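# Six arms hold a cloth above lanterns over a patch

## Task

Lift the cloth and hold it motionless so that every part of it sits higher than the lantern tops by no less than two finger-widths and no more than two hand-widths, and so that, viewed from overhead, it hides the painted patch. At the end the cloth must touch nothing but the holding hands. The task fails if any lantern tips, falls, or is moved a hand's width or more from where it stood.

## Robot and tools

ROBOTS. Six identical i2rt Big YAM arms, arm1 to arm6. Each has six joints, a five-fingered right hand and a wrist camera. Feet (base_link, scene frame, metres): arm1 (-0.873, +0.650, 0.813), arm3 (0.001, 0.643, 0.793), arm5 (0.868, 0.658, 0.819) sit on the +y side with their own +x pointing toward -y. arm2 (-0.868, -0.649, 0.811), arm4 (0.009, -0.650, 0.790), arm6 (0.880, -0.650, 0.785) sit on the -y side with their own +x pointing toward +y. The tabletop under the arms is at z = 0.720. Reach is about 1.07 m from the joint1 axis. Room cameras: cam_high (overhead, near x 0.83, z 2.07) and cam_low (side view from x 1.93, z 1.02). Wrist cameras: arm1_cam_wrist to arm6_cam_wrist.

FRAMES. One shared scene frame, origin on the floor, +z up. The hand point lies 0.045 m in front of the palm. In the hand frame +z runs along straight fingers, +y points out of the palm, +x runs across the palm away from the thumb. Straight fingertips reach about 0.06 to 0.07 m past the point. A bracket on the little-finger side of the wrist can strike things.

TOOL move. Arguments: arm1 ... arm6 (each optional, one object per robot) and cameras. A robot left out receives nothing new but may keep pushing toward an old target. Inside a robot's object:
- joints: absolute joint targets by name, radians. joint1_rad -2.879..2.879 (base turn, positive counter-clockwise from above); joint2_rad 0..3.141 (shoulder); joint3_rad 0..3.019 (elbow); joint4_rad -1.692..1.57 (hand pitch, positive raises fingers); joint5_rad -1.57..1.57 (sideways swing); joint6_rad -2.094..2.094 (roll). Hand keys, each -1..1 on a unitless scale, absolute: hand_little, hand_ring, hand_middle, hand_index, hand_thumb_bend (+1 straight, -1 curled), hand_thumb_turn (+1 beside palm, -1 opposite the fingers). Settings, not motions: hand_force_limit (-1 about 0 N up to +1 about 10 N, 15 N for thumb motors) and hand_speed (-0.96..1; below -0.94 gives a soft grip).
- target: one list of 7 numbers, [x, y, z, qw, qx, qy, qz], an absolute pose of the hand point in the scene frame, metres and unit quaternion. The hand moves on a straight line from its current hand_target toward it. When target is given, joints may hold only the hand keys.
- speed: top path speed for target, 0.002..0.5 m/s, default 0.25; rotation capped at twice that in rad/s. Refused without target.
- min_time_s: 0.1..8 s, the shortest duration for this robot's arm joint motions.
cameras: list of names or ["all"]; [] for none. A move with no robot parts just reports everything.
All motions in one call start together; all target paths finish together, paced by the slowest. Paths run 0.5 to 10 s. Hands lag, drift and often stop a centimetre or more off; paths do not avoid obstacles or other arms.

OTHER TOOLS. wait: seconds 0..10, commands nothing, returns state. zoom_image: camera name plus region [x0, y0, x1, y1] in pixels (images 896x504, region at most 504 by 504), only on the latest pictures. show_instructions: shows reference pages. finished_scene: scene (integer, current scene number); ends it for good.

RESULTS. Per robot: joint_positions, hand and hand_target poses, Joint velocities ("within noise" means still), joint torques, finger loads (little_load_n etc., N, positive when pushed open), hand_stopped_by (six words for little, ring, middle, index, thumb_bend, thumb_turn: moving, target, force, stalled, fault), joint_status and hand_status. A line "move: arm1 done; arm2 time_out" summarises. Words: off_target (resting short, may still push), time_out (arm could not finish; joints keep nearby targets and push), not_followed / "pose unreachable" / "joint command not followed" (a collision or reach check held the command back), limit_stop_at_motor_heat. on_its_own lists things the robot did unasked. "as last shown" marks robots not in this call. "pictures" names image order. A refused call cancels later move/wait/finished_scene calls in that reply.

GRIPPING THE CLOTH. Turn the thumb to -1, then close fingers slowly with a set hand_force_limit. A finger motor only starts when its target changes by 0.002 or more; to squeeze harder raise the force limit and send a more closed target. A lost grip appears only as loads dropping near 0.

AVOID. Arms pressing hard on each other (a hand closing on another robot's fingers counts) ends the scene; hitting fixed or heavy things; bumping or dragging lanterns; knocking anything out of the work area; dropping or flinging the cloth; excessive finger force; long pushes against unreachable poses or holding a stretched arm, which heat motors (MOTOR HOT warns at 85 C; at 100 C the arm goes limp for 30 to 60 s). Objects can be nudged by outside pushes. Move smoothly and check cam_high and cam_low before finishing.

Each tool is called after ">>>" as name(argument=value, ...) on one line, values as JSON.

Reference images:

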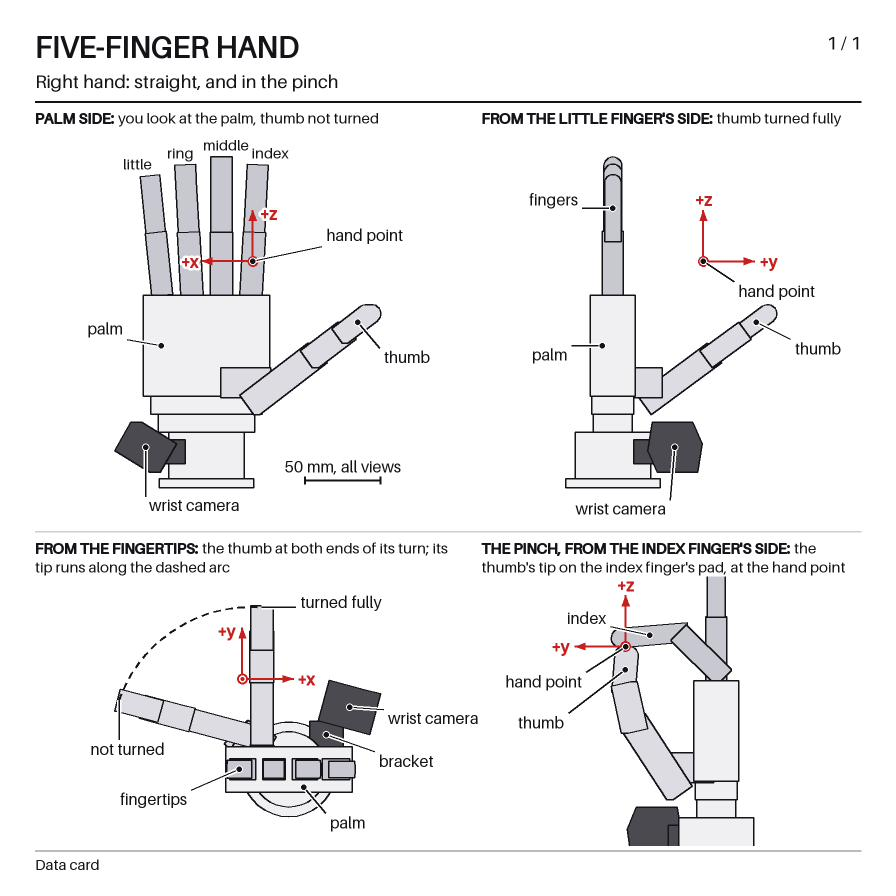

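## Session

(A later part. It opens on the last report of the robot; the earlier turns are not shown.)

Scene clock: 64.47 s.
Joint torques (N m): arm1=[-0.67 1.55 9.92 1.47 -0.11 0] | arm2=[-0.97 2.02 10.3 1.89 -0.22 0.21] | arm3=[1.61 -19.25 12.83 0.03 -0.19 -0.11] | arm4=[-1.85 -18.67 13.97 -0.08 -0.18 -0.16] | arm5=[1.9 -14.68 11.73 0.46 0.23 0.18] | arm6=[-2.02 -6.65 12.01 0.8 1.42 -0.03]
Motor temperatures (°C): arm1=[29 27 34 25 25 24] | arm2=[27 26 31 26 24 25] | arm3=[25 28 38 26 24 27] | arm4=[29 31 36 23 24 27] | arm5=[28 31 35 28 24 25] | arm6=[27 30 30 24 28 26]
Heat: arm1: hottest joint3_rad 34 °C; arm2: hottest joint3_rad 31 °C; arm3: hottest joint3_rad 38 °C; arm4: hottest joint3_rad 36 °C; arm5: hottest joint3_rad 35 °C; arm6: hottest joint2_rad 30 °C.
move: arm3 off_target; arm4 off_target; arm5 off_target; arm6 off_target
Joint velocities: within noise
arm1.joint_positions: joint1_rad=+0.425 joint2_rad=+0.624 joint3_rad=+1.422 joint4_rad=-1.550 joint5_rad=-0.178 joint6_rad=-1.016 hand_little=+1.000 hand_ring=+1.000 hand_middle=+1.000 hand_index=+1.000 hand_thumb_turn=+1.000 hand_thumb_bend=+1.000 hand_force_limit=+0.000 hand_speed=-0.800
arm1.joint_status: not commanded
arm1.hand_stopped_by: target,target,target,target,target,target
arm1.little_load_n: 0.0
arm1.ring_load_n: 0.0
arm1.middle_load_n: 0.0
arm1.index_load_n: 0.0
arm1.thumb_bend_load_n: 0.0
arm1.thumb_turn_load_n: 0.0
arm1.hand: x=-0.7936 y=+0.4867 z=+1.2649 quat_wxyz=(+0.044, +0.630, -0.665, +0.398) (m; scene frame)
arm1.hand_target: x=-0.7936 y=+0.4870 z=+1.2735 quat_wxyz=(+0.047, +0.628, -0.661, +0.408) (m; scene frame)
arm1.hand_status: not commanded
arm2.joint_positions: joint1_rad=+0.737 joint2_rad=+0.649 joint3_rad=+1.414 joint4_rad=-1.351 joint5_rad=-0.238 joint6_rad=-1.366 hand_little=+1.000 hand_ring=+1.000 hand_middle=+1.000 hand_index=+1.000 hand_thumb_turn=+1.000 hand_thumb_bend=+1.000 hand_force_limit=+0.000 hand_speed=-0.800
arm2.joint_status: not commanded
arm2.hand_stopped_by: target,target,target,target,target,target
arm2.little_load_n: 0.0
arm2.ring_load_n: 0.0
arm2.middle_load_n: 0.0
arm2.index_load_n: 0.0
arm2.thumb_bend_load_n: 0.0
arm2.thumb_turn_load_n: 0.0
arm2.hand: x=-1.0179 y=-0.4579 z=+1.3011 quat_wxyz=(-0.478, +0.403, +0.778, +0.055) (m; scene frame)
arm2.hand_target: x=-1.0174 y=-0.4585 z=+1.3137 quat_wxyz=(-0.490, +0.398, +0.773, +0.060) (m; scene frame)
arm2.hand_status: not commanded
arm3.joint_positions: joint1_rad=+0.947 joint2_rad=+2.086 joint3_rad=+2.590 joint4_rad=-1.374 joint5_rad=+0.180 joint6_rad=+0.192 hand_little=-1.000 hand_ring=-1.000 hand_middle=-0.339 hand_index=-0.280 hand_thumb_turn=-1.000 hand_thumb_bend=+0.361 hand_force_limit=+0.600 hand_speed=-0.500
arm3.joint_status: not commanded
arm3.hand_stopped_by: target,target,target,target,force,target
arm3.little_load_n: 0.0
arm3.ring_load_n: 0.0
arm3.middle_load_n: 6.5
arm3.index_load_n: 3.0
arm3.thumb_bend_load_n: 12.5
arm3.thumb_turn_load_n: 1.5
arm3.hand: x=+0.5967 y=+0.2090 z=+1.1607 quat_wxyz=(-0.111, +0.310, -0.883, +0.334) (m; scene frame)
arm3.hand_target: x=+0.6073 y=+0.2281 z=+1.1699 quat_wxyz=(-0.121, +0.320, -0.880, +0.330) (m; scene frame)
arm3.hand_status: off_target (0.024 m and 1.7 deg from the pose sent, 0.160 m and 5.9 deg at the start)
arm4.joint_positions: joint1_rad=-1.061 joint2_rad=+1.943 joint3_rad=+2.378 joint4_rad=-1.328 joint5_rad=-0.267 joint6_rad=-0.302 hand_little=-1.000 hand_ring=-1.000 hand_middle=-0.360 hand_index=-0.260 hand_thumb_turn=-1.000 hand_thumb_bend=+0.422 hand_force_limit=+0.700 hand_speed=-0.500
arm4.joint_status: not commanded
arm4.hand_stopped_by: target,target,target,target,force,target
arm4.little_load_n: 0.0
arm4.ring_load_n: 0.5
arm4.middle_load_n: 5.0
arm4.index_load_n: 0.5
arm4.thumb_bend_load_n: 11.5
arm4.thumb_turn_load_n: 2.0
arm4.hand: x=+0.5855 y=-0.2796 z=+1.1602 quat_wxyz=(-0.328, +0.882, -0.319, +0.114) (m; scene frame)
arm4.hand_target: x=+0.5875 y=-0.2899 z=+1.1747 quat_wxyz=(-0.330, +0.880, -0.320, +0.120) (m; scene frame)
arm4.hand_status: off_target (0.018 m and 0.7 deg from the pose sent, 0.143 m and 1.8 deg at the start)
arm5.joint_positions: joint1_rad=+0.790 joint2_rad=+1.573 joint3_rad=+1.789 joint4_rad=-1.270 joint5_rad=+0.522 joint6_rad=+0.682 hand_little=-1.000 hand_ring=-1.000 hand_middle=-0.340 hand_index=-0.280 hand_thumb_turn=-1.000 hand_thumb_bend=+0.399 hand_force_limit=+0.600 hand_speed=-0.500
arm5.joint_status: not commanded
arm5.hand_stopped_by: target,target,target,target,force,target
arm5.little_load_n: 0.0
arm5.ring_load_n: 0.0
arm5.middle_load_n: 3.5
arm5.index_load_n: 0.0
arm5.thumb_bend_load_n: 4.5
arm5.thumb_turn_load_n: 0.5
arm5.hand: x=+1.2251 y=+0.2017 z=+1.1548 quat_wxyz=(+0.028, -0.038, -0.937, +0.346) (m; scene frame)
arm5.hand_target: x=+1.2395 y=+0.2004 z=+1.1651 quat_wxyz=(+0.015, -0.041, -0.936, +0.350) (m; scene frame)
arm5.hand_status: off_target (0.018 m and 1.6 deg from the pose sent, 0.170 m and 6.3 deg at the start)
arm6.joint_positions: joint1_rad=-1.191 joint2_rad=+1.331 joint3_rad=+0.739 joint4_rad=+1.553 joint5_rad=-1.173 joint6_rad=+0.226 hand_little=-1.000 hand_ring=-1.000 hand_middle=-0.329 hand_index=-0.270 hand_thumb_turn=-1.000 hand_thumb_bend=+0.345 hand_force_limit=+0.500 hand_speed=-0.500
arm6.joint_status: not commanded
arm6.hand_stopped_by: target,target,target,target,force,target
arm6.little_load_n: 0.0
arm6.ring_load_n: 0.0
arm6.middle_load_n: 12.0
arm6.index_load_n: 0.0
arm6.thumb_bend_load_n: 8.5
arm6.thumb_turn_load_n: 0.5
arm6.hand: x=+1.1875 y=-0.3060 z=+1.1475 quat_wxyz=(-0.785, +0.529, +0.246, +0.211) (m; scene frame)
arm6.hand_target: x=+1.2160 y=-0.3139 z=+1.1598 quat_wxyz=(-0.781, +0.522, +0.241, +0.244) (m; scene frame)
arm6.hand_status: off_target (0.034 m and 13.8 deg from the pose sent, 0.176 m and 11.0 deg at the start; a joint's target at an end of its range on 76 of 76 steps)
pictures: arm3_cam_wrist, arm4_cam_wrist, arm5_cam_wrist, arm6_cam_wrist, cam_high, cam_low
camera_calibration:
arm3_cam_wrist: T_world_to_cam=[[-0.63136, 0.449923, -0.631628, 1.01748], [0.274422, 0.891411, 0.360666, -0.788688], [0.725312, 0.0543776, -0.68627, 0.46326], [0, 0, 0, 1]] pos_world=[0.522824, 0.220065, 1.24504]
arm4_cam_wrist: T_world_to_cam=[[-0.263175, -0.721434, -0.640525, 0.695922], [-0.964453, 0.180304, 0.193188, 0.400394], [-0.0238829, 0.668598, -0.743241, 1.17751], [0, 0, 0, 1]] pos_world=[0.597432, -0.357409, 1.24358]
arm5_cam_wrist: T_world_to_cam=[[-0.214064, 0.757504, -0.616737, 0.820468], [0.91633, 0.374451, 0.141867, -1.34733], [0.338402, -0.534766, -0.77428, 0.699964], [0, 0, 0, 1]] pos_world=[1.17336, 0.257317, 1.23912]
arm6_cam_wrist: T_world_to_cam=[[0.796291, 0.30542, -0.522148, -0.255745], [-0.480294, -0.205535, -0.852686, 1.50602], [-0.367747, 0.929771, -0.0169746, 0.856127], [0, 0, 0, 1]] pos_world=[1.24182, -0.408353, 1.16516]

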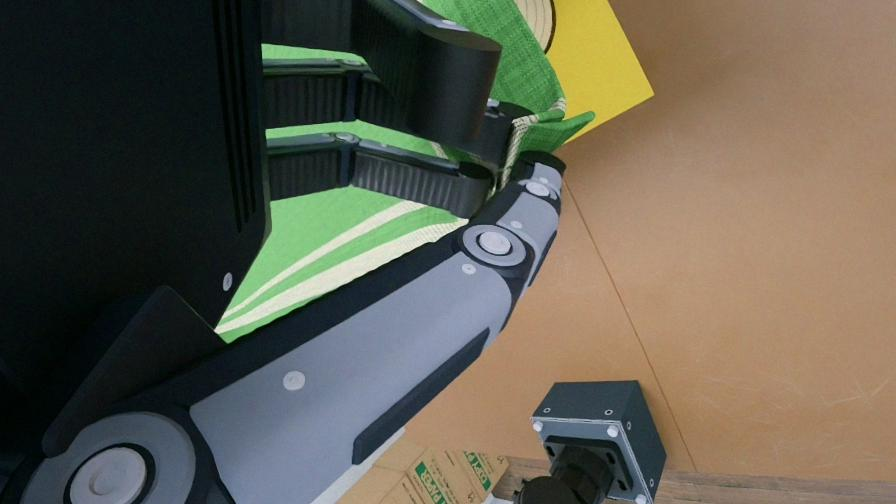

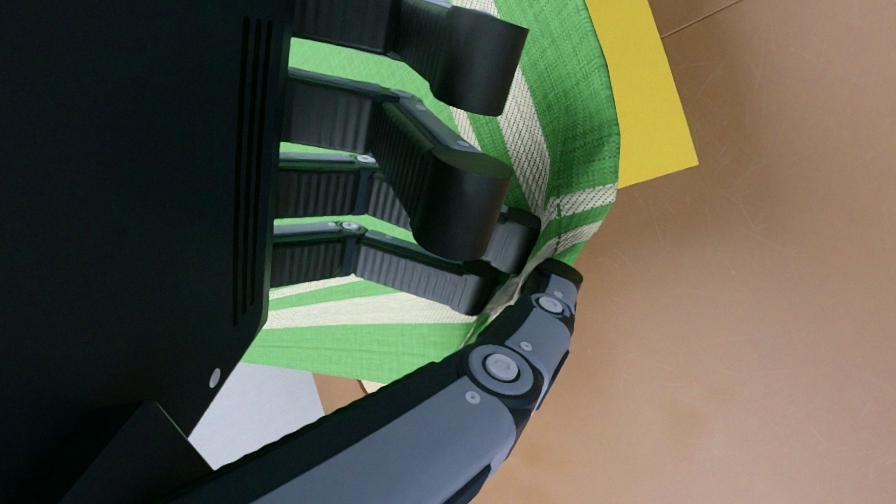

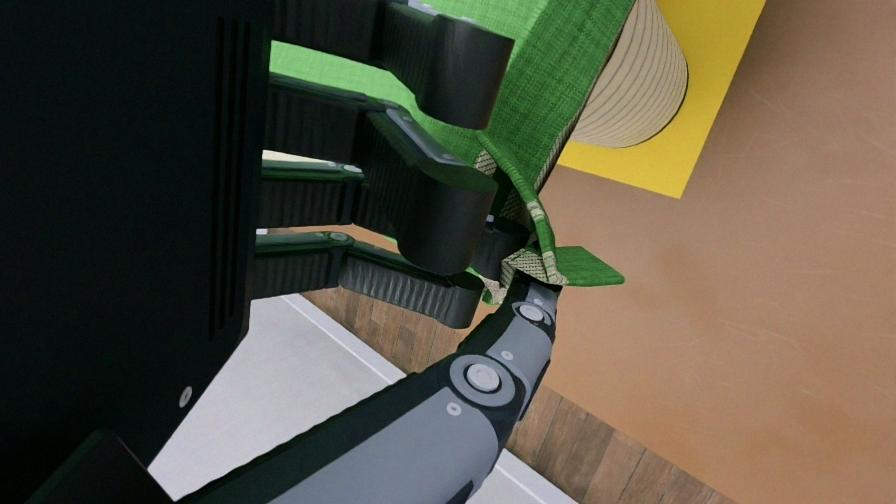

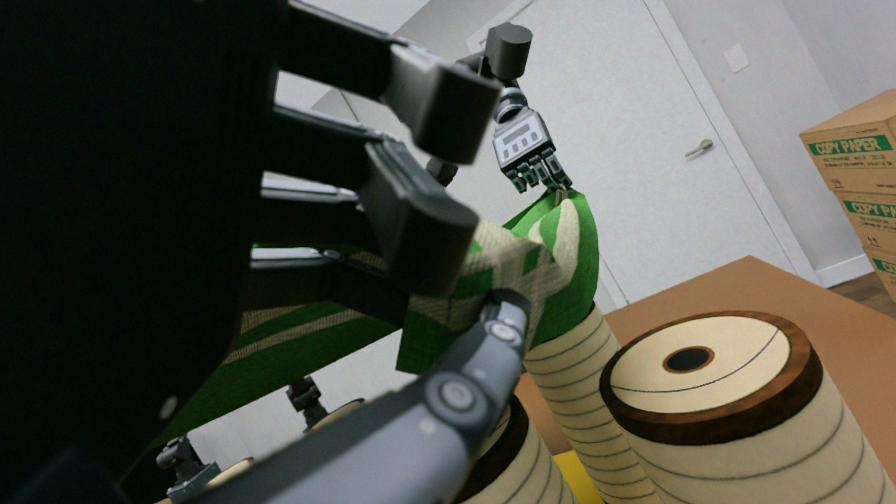

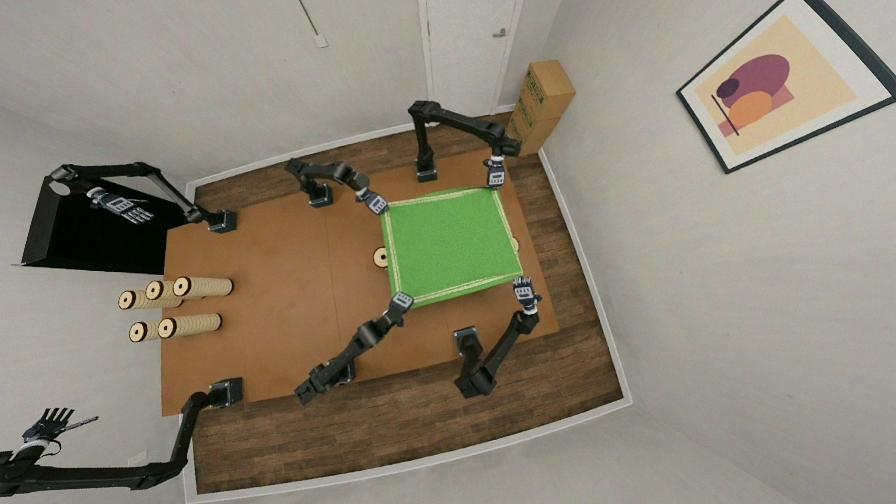

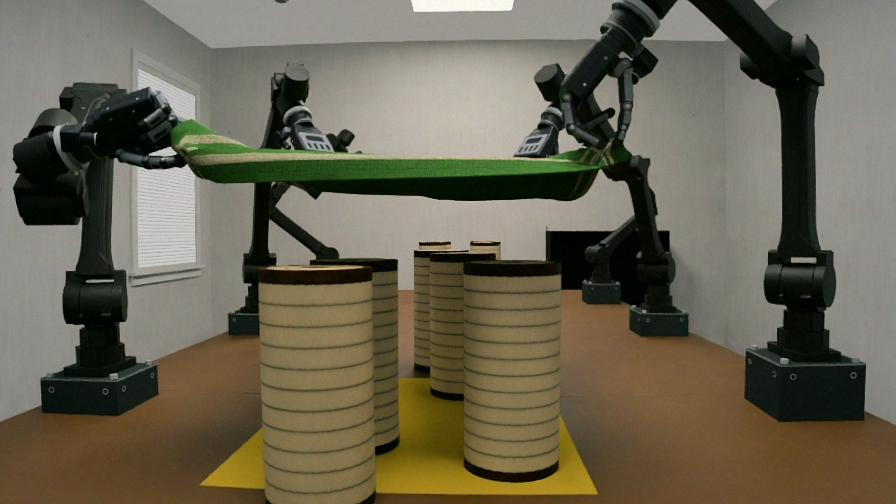

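>>> move(arm3={"target": [0.620, 0.240, 1.165, 0.11978, -0.32036, 0.88019, -0.3291], "speed": 0.06}, arm4={"target": [0.588, -0.294, 1.17, 0.3291, -0.88019, 0.32036, -0.11978], "speed": 0.06}, arm5={"target": [1.258, 0.203, 1.155, -0.01528, 0.04086, 0.93579, -0.34988], "speed": 0.06}, arm6={"target": [1.242, -0.318, 1.142, 0.837, -0.4265, -0.279, -0.1993], "speed": 0.06}, cameras=["arm3_cam_wrist", "arm4_cam_wrist", "arm5_cam_wrist", "arm6_cam_wrist", "cam_high", "cam_low"])

>>> zoom_image(camera="cam_high", region=[350, 150, 560, 340])

>>> zoom_image(camera="cam_low", region=[100, 80, 700, 300])

Scene clock: 67.77 s.
Joint torques (N m): arm1=[-0.67 1.49 9.91 1.48 -0.11 0] | arm2=[-0.97 1.96 10.32 1.88 -0.23 0.2] | arm3=[2.84 -19.31 12.23 0.34 -0.28 -0.13] | arm4=[-2.14 -19.96 10.85 0.44 -0.24 -0.12] | arm5=[2.61 -14.68 11.82 0.62 0.16 0.21] | arm6=[-3.14 -6.59 12.14 0.68 1.6 -0.23]
Motor temperatures (°C): arm1=[29 27 34 25 25 24] | arm2=[27 26 31 26 24 25] | arm3=[25 28 39 26 24 27] | arm4=[29 31 36 23 24 27] | arm5=[28 31 35 28 24 25] | arm6=[27 30 30 24 29 26]
Heat: arm1: hottest joint3_rad 34 °C; arm2: hottest joint3_rad 31 °C; arm3: hottest joint3_rad 39 °C; arm4: hottest joint3_rad 36 °C; arm5: hottest joint3_rad 35 °C; arm6: hottest joint2_rad 30 °C.
move: arm3 off_target; arm4 off_target; arm5 off_target; arm6 off_target
Joint velocities: within noise
arm1, arm2: as last shown
arm2.thumb_turn_load_n: -0.5
arm3.joint_positions: joint1_rad=+0.960 joint2_rad=+2.092 joint3_rad=+2.590 joint4_rad=-1.374 joint5_rad=+0.199 joint6_rad=+0.213 hand_little=-1.000 hand_ring=-1.000 hand_middle=-0.339 hand_index=-0.280 hand_thumb_turn=-1.000 hand_thumb_bend=+0.361 hand_force_limit=+0.600 hand_speed=-0.500
arm3.joint_status: not commanded
arm3.hand_stopped_by: target,target,target,target,force,target
arm3.little_load_n: 0.0
arm3.ring_load_n: 0.0
arm3.middle_load_n: 6.5
arm3.index_load_n: 3.0
arm3.thumb_bend_load_n: 12.5
arm3.thumb_turn_load_n: 1.5
arm3.hand: x=+0.6025 y=+0.2136 z=+1.1571 quat_wxyz=(-0.107, +0.304, -0.886, +0.334) (m; scene frame)
arm3.hand_target: x=+0.6190 y=+0.2401 z=+1.1649 quat_wxyz=(-0.120, +0.320, -0.880, +0.330) (m; scene frame)
arm3.hand_status: off_target (0.033 m and 2.5 deg from the pose sent, 0.039 m and 1.7 deg at the start)
arm4.joint_positions: joint1_rad=-1.063 joint2_rad=+1.943 joint3_rad=+2.378 joint4_rad=-1.320 joint5_rad=-0.269 joint6_rad=-0.310 hand_little=-1.000 hand_ring=-1.000 hand_middle=-0.360 hand_index=-0.260 hand_thumb_turn=-1.000 hand_thumb_bend=+0.422 hand_force_limit=+0.700 hand_speed=-0.500
arm4.joint_status: not commanded
arm4.hand_stopped_by: target,target,target,target,force,target
arm4.little_load_n: 0.0
arm4.ring_load_n: 0.0
arm4.middle_load_n: 5.5
arm4.index_load_n: 1.0
arm4.thumb_bend_load_n: 12.5
arm4.thumb_turn_load_n: 2.0
arm4.hand: x=+0.5880 y=-0.2802 z=+1.1609 quat_wxyz=(-0.331, +0.882, -0.316, +0.117) (m; scene frame)
arm4.hand_target: x=+0.5879 y=-0.2938 z=+1.1699 quat_wxyz=(-0.329, +0.880, -0.320, +0.120) (m; scene frame)
arm4.hand_status: off_target (0.017 m and 0.7 deg from the pose sent, 0.018 m and 0.7 deg at the start)
arm5.joint_positions: joint1_rad=+0.812 joint2_rad=+1.594 joint3_rad=+1.793 joint4_rad=-1.270 joint5_rad=+0.538 joint6_rad=+0.709 hand_little=-1.000 hand_ring=-1.000 hand_middle=-0.340 hand_index=-0.280 hand_thumb_turn=-1.000 hand_thumb_bend=+0.399 hand_force_limit=+0.600 hand_speed=-0.500
arm5.joint_status: not commanded
arm5.hand_stopped_by: target,target,target,target,force,target
arm5.little_load_n: 0.5
arm5.ring_load_n: 0.0
arm5.middle_load_n: 3.5
arm5.index_load_n: 0.0
arm5.thumb_bend_load_n: 4.5
arm5.thumb_turn_load_n: 0.5
arm5.hand: x=+1.2373 y=+0.2033 z=+1.1461 quat_wxyz=(+0.031, -0.040, -0.937, +0.345) (m; scene frame)
arm5.hand_target: x=+1.2574 y=+0.2037 z=+1.1549 quat_wxyz=(+0.015, -0.041, -0.936, +0.350) (m; scene frame)
arm5.hand_status: off_target (0.023 m and 1.9 deg from the pose sent, 0.033 m and 1.6 deg at the start)
arm6.joint_positions: joint1_rad=-1.209 joint2_rad=+1.377 joint3_rad=+0.754 joint4_rad=+1.556 joint5_rad=-1.204 joint6_rad=+0.226 hand_little=-1.000 hand_ring=-1.000 hand_middle=-0.329 hand_index=-0.270 hand_thumb_turn=-1.000 hand_thumb_bend=+0.345 hand_force_limit=+0.500 hand_speed=-0.500
arm6.joint_status: not commanded
arm6.hand_stopped_by: target,target,target,target,force,target
arm6.little_load_n: 0.0
arm6.ring_load_n: 0.0
arm6.middle_load_n: 13.0
arm6.index_load_n: 0.0
arm6.thumb_bend_load_n: 8.5
arm6.thumb_turn_load_n: 0.0
arm6.hand: x=+1.2015 y=-0.3073 z=+1.1307 quat_wxyz=(-0.778, +0.543, +0.243, +0.203) (m; scene frame)
arm6.hand_target: x=+1.2390 y=-0.3198 z=+1.1417 quat_wxyz=(-0.771, +0.537, +0.237, +0.248) (m; scene frame)
arm6.hand_status: off_target (0.043 m and 15.6 deg from the pose sent, 0.056 m and 13.8 deg at the start; a joint's target at an end of its range on 78 of 78 steps)
pictures: arm3_cam_wrist, arm4_cam_wrist, arm5_cam_wrist, arm6_cam_wrist, cam_high, cam_low
camera_calibration:
arm3_cam_wrist: T_world_to_cam=[[-0.626095, 0.459075, -0.630282, 1.01017], [0.288307, 0.887326, 0.359904, -0.799704], [0.724489, 0.0436194, -0.687905, 0.461008], [0, 0, 0, 1]] pos_world=[0.52903, 0.225744, 1.24164]
arm4_cam_wrist: T_world_to_cam=[[-0.25293, -0.721634, -0.644415, 0.695014], [-0.967279, 0.174872, 0.183825, 0.413725], [-0.0199645, 0.669824, -0.742252, 1.1754], [0, 0, 0, 1]] pos_world=[0.599444, -0.358112, 1.24426]
arm5_cam_wrist: T_world_to_cam=[[-0.211864, 0.759192, -0.61542, 0.81196], [0.919403, 0.368353, 0.137893, -1.35592], [0.331379, -0.536604, -0.776044, 0.701058], [0, 0, 0, 1]] pos_world=[1.18635, 0.259214, 1.23072]
arm6_cam_wrist: T_world_to_cam=[[0.787735, 0.287413, -0.544855, -0.244824], [-0.493869, -0.234001, -0.837458, 1.4886], [-0.368193, 0.928783, -0.0423866, 0.891095], [0, 0, 0, 1]] pos_world=[1.25613, -0.408933, 1.15102]

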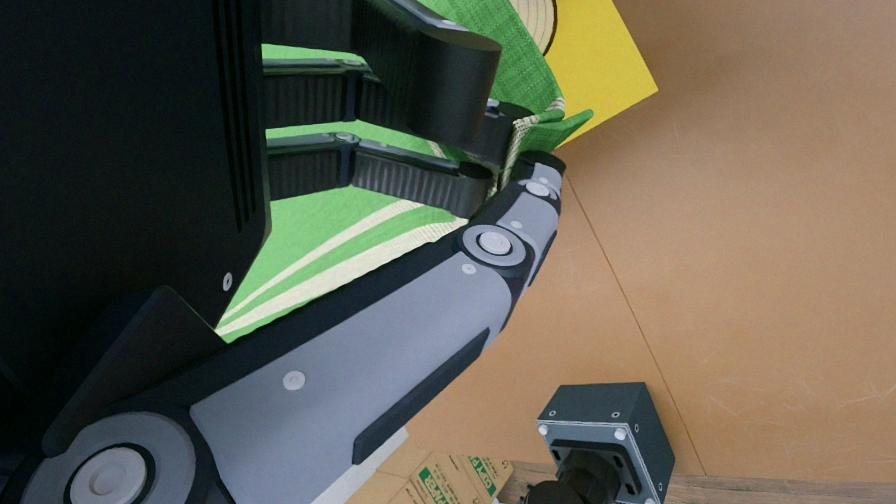

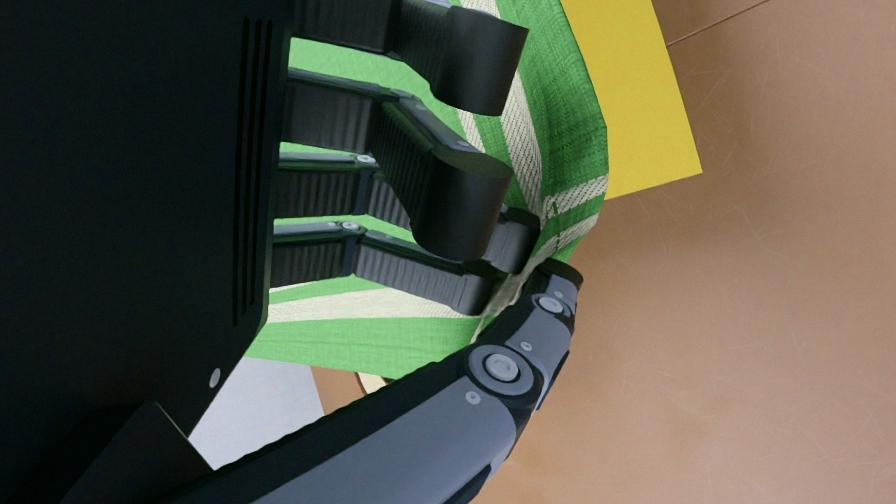

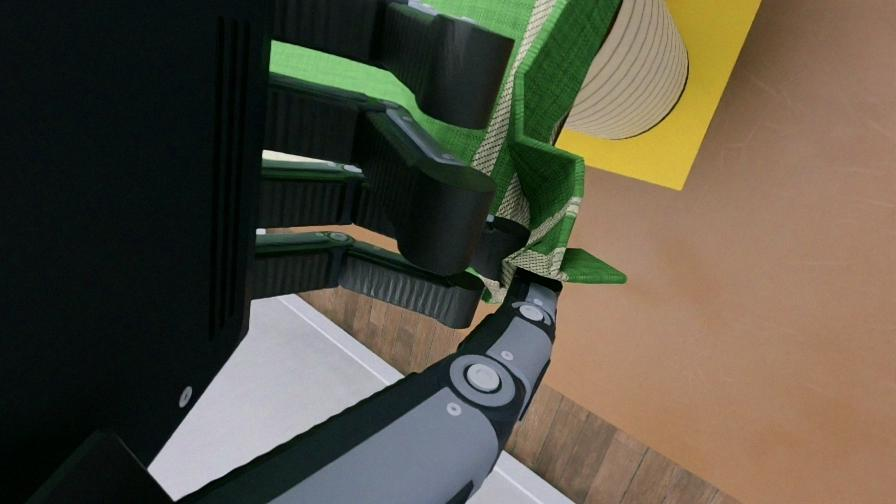

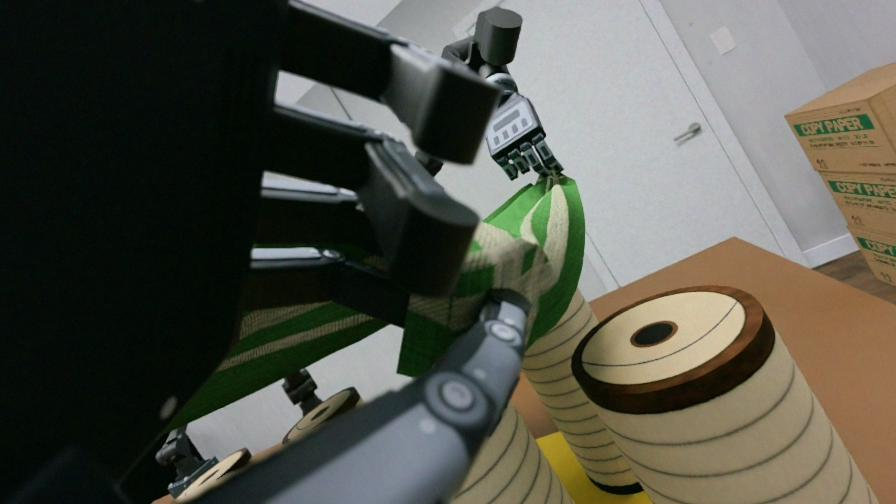

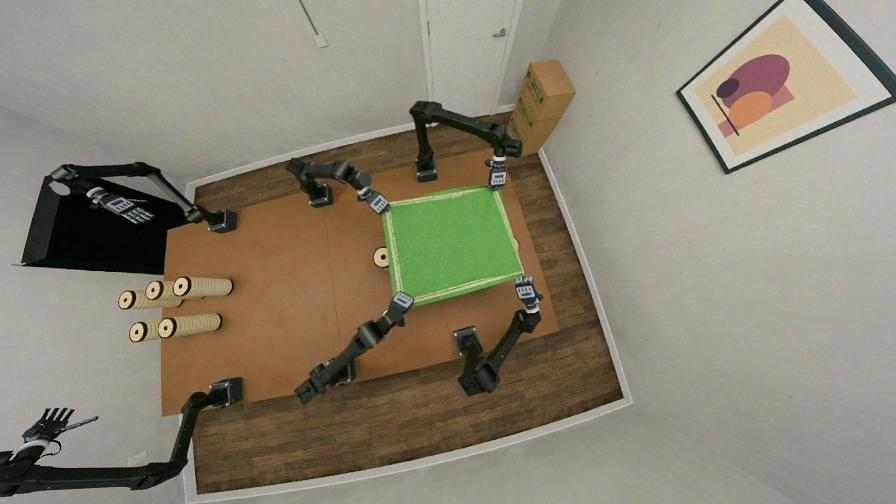

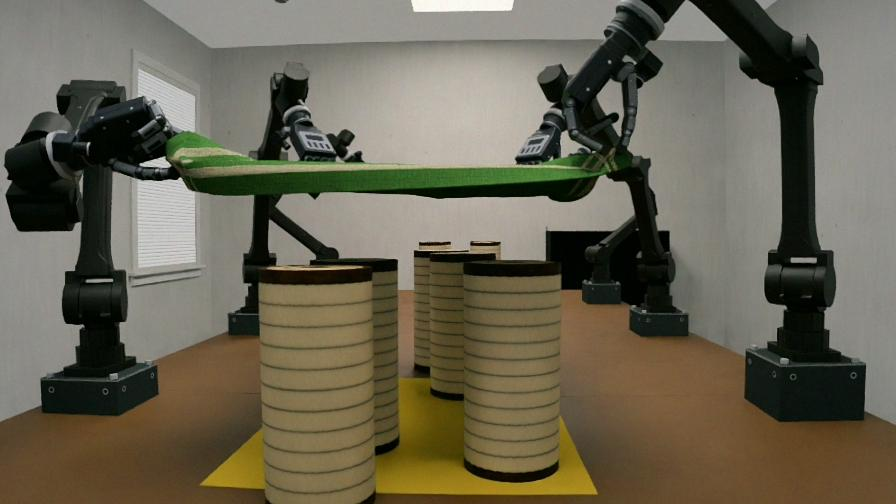

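Scaled by 2.400 from the camera's 896x504 image, which has a finer 1280x720 frame.

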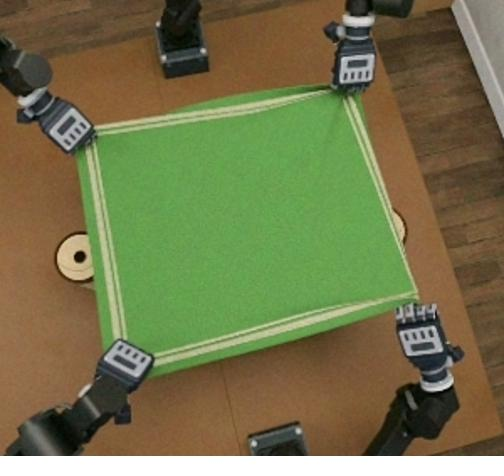

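Region (100, 80, 700, 300) is 600x220 pixels. A region can be at most 504 by 504 pixels.

>>> wait(seconds=0.5, cameras=["cam_low"])

>>> zoom_image(camera="cam_low", region=[150, 80, 650, 300])

Scene clock: 69.03 s.
Joint torques (N m): arm1=[-0.67 1.55 9.92 1.47 -0.11 0] | arm2=[-1.08 2.14 10.32 1.89 -0.23 0.21] | arm3=[2.61 -19.31 12.22 0.34 -0.29 -0.12] | arm4=[-2.08 -19.96 10.82 0.44 -0.24 -0.13] | arm5=[2.55 -14.74 11.79 0.62 0.16 0.21] | arm6=[-3.37 -6.65 12.1 0.73 1.6 -0.21]
Motor temperatures (°C): arm1=[29 27 34 25 25 24] | arm2=[27 26 31 26 24 25] | arm3=[25 29 39 26 24 27] | arm4=[29 31 36 23 24 27] | arm5=[28 31 35 28 24 25] | arm6=[27 30 30 24 29 26]
Heat: arm1: hottest joint3_rad 34 °C; arm2: hottest joint3_rad 31 °C; arm3: hottest joint3_rad 39 °C; arm4: hottest joint3_rad 36 °C; arm5: hottest joint3_rad 35 °C; arm6: hottest joint2_rad 30 °C.
Joint velocities: within noise
arm1.joint_positions: joint1_rad=+0.425 joint2_rad=+0.624 joint3_rad=+1.422 joint4_rad=-1.550 joint5_rad=-0.178 joint6_rad=-1.016 hand_little=+1.000 hand_ring=+1.000 hand_middle=+1.000 hand_index=+1.000 hand_thumb_turn=+1.000 hand_thumb_bend=+1.000 hand_force_limit=+0.000 hand_speed=-0.800
arm1.joint_status: not commanded
arm1.hand_stopped_by: target,target,target,target,target,target
arm1.little_load_n: 0.0
arm1.ring_load_n: 0.0
arm1.middle_load_n: 0.0
arm1.index_load_n: 0.0
arm1.thumb_bend_load_n: 0.0
arm1.thumb_turn_load_n: 0.0
arm1.hand: x=-0.7936 y=+0.4867 z=+1.2649 quat_wxyz=(+0.044, +0.630, -0.665, +0.398) (m; scene frame)
arm1.hand_target: x=-0.7936 y=+0.4870 z=+1.2735 quat_wxyz=(+0.047, +0.628, -0.661, +0.408) (m; scene frame)
arm1.hand_status: not commanded
arm2.joint_positions: joint1_rad=+0.737 joint2_rad=+0.649 joint3_rad=+1.414 joint4_rad=-1.351 joint5_rad=-0.238 joint6_rad=-1.366 hand_little=+1.000 hand_ring=+1.000 hand_middle=+1.000 hand_index=+1.000 hand_thumb_turn=+1.000 hand_thumb_bend=+1.000 hand_force_limit=+0.000 hand_speed=-0.800
arm2.joint_status: not commanded
arm2.hand_stopped_by: target,target,target,target,target,target
arm2.little_load_n: 0.0
arm2.ring_load_n: 0.0
arm2.middle_load_n: 0.0
arm2.index_load_n: 0.0
arm2.thumb_bend_load_n: 0.0
arm2.thumb_turn_load_n: 0.0
arm2.hand: x=-1.0179 y=-0.4579 z=+1.3011 quat_wxyz=(-0.478, +0.403, +0.778, +0.055) (m; scene frame)
arm2.hand_target: x=-1.0174 y=-0.4585 z=+1.3137 quat_wxyz=(-0.490, +0.398, +0.773, +0.060) (m; scene frame)
arm2.hand_status: not commanded
arm3.joint_positions: joint1_rad=+0.960 joint2_rad=+2.092 joint3_rad=+2.590 joint4_rad=-1.374 joint5_rad=+0.199 joint6_rad=+0.213 hand_little=-1.000 hand_ring=-1.000 hand_middle=-0.339 hand_index=-0.280 hand_thumb_turn=-1.000 hand_thumb_bend=+0.361 hand_force_limit=+0.600 hand_speed=-0.500
arm3.joint_status: not commanded
arm3.hand_stopped_by: target,target,target,target,force,target
arm3.little_load_n: 0.0
arm3.ring_load_n: 0.0
arm3.middle_load_n: 6.5
arm3.index_load_n: 3.0
arm3.thumb_bend_load_n: 12.5
arm3.thumb_turn_load_n: 1.5
arm3.hand: x=+0.6025 y=+0.2136 z=+1.1571 quat_wxyz=(-0.107, +0.304, -0.886, +0.334) (m; scene frame)
arm3.hand_target: x=+0.6190 y=+0.2401 z=+1.1649 quat_wxyz=(-0.120, +0.320, -0.880, +0.330) (m; scene frame)
arm3.hand_status: off_target (0.033 m and 2.5 deg from the pose sent, 0.039 m and 1.7 deg at the start)
arm4.joint_positions: joint1_rad=-1.063 joint2_rad=+1.943 joint3_rad=+2.378 joint4_rad=-1.320 joint5_rad=-0.269 joint6_rad=-0.310 hand_little=-1.000 hand_ring=-1.000 hand_middle=-0.360 hand_index=-0.260 hand_thumb_turn=-1.000 hand_thumb_bend=+0.422 hand_force_limit=+0.700 hand_speed=-0.500
arm4.joint_status: not commanded
arm4.hand_stopped_by: target,target,target,target,force,target
arm4.little_load_n: 0.0
arm4.ring_load_n: 0.0
arm4.middle_load_n: 6.0
arm4.index_load_n: 1.0
arm4.thumb_bend_load_n: 12.5
arm4.thumb_turn_load_n: 2.0
arm4.hand: x=+0.5880 y=-0.2802 z=+1.1609 quat_wxyz=(-0.331, +0.882, -0.316, +0.117) (m; scene frame)
arm4.hand_target: x=+0.5879 y=-0.2937 z=+1.1699 quat_wxyz=(-0.329, +0.880, -0.320, +0.120) (m; scene frame)
arm4.hand_status: off_target (0.017 m and 0.7 deg from the pose sent, 0.018 m and 0.7 deg at the start)
arm5.joint_positions: joint1_rad=+0.812 joint2_rad=+1.594 joint3_rad=+1.793 joint4_rad=-1.270 joint5_rad=+0.538 joint6_rad=+0.710 hand_little=-1.000 hand_ring=-1.000 hand_middle=-0.340 hand_index=-0.280 hand_thumb_turn=-1.000 hand_thumb_bend=+0.399 hand_force_limit=+0.600 hand_speed=-0.500
arm5.joint_status: not commanded
arm5.hand_stopped_by: target,target,target,target,force,target
arm5.little_load_n: 0.0
arm5.ring_load_n: 0.0
arm5.middle_load_n: 3.0
arm5.index_load_n: 0.0
arm5.thumb_bend_load_n: 4.5
arm5.thumb_turn_load_n: 0.5
arm5.hand: x=+1.2373 y=+0.2033 z=+1.1461 quat_wxyz=(+0.031, -0.040, -0.937, +0.345) (m; scene frame)
arm5.hand_target: x=+1.2574 y=+0.2037 z=+1.1549 quat_wxyz=(+0.015, -0.041, -0.936, +0.350) (m; scene frame)
arm5.hand_status: off_target (0.023 m and 1.9 deg from the pose sent, 0.033 m and 1.6 deg at the start)
arm6.joint_positions: joint1_rad=-1.209 joint2_rad=+1.377 joint3_rad=+0.754 joint4_rad=+1.556 joint5_rad=-1.204 joint6_rad=+0.226 hand_little=-1.000 hand_ring=-1.000 hand_middle=-0.329 hand_index=-0.270 hand_thumb_turn=-1.000 hand_thumb_bend=+0.345 hand_force_limit=+0.500 hand_speed=-0.500
arm6.joint_status: not commanded
arm6.hand_stopped_by: target,target,target,target,force,target
arm6.little_load_n: 0.0
arm6.ring_load_n: 0.0
arm6.middle_load_n: 13.0
arm6.index_load_n: 0.0
arm6.thumb_bend_load_n: 8.5
arm6.thumb_turn_load_n: 0.0
arm6.hand: x=+1.2016 y=-0.3072 z=+1.1309 quat_wxyz=(-0.778, +0.543, +0.243, +0.203) (m; scene frame)
arm6.hand_target: x=+1.2391 y=-0.3198 z=+1.1419 quat_wxyz=(-0.771, +0.537, +0.237, +0.248) (m; scene frame)
arm6.hand_status: off_target (0.043 m and 15.6 deg from the pose sent, 0.056 m and 13.8 deg at the start; a joint's target at an end of its range on 78 of 78 steps)
wait: 0.50 s; at rest from the start
pictures: cam_low

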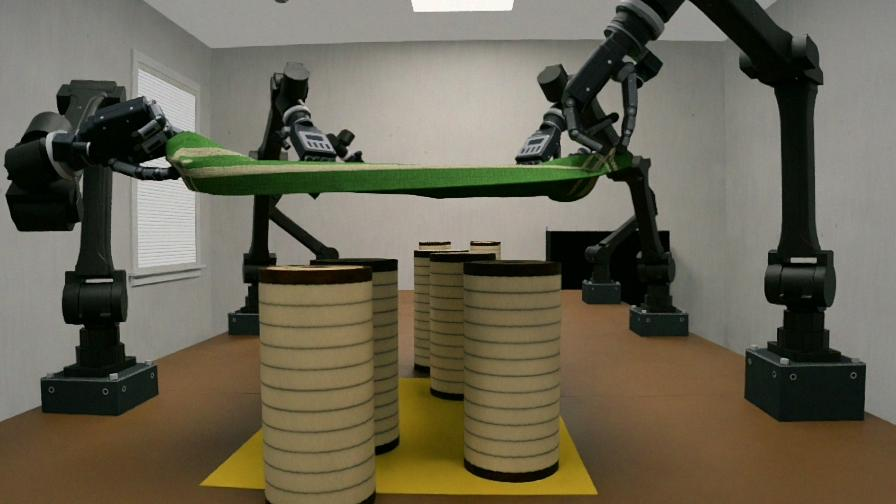

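Scaled by 1.008 from the camera's 896x504 image, which has a finer 1280x720 frame.

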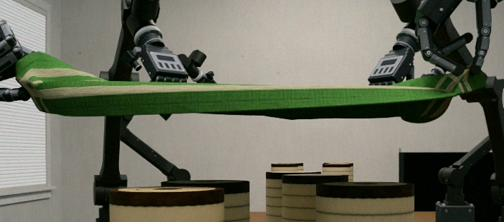

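>>> finished_scene(scene=3)

The scene is finished: the task was done.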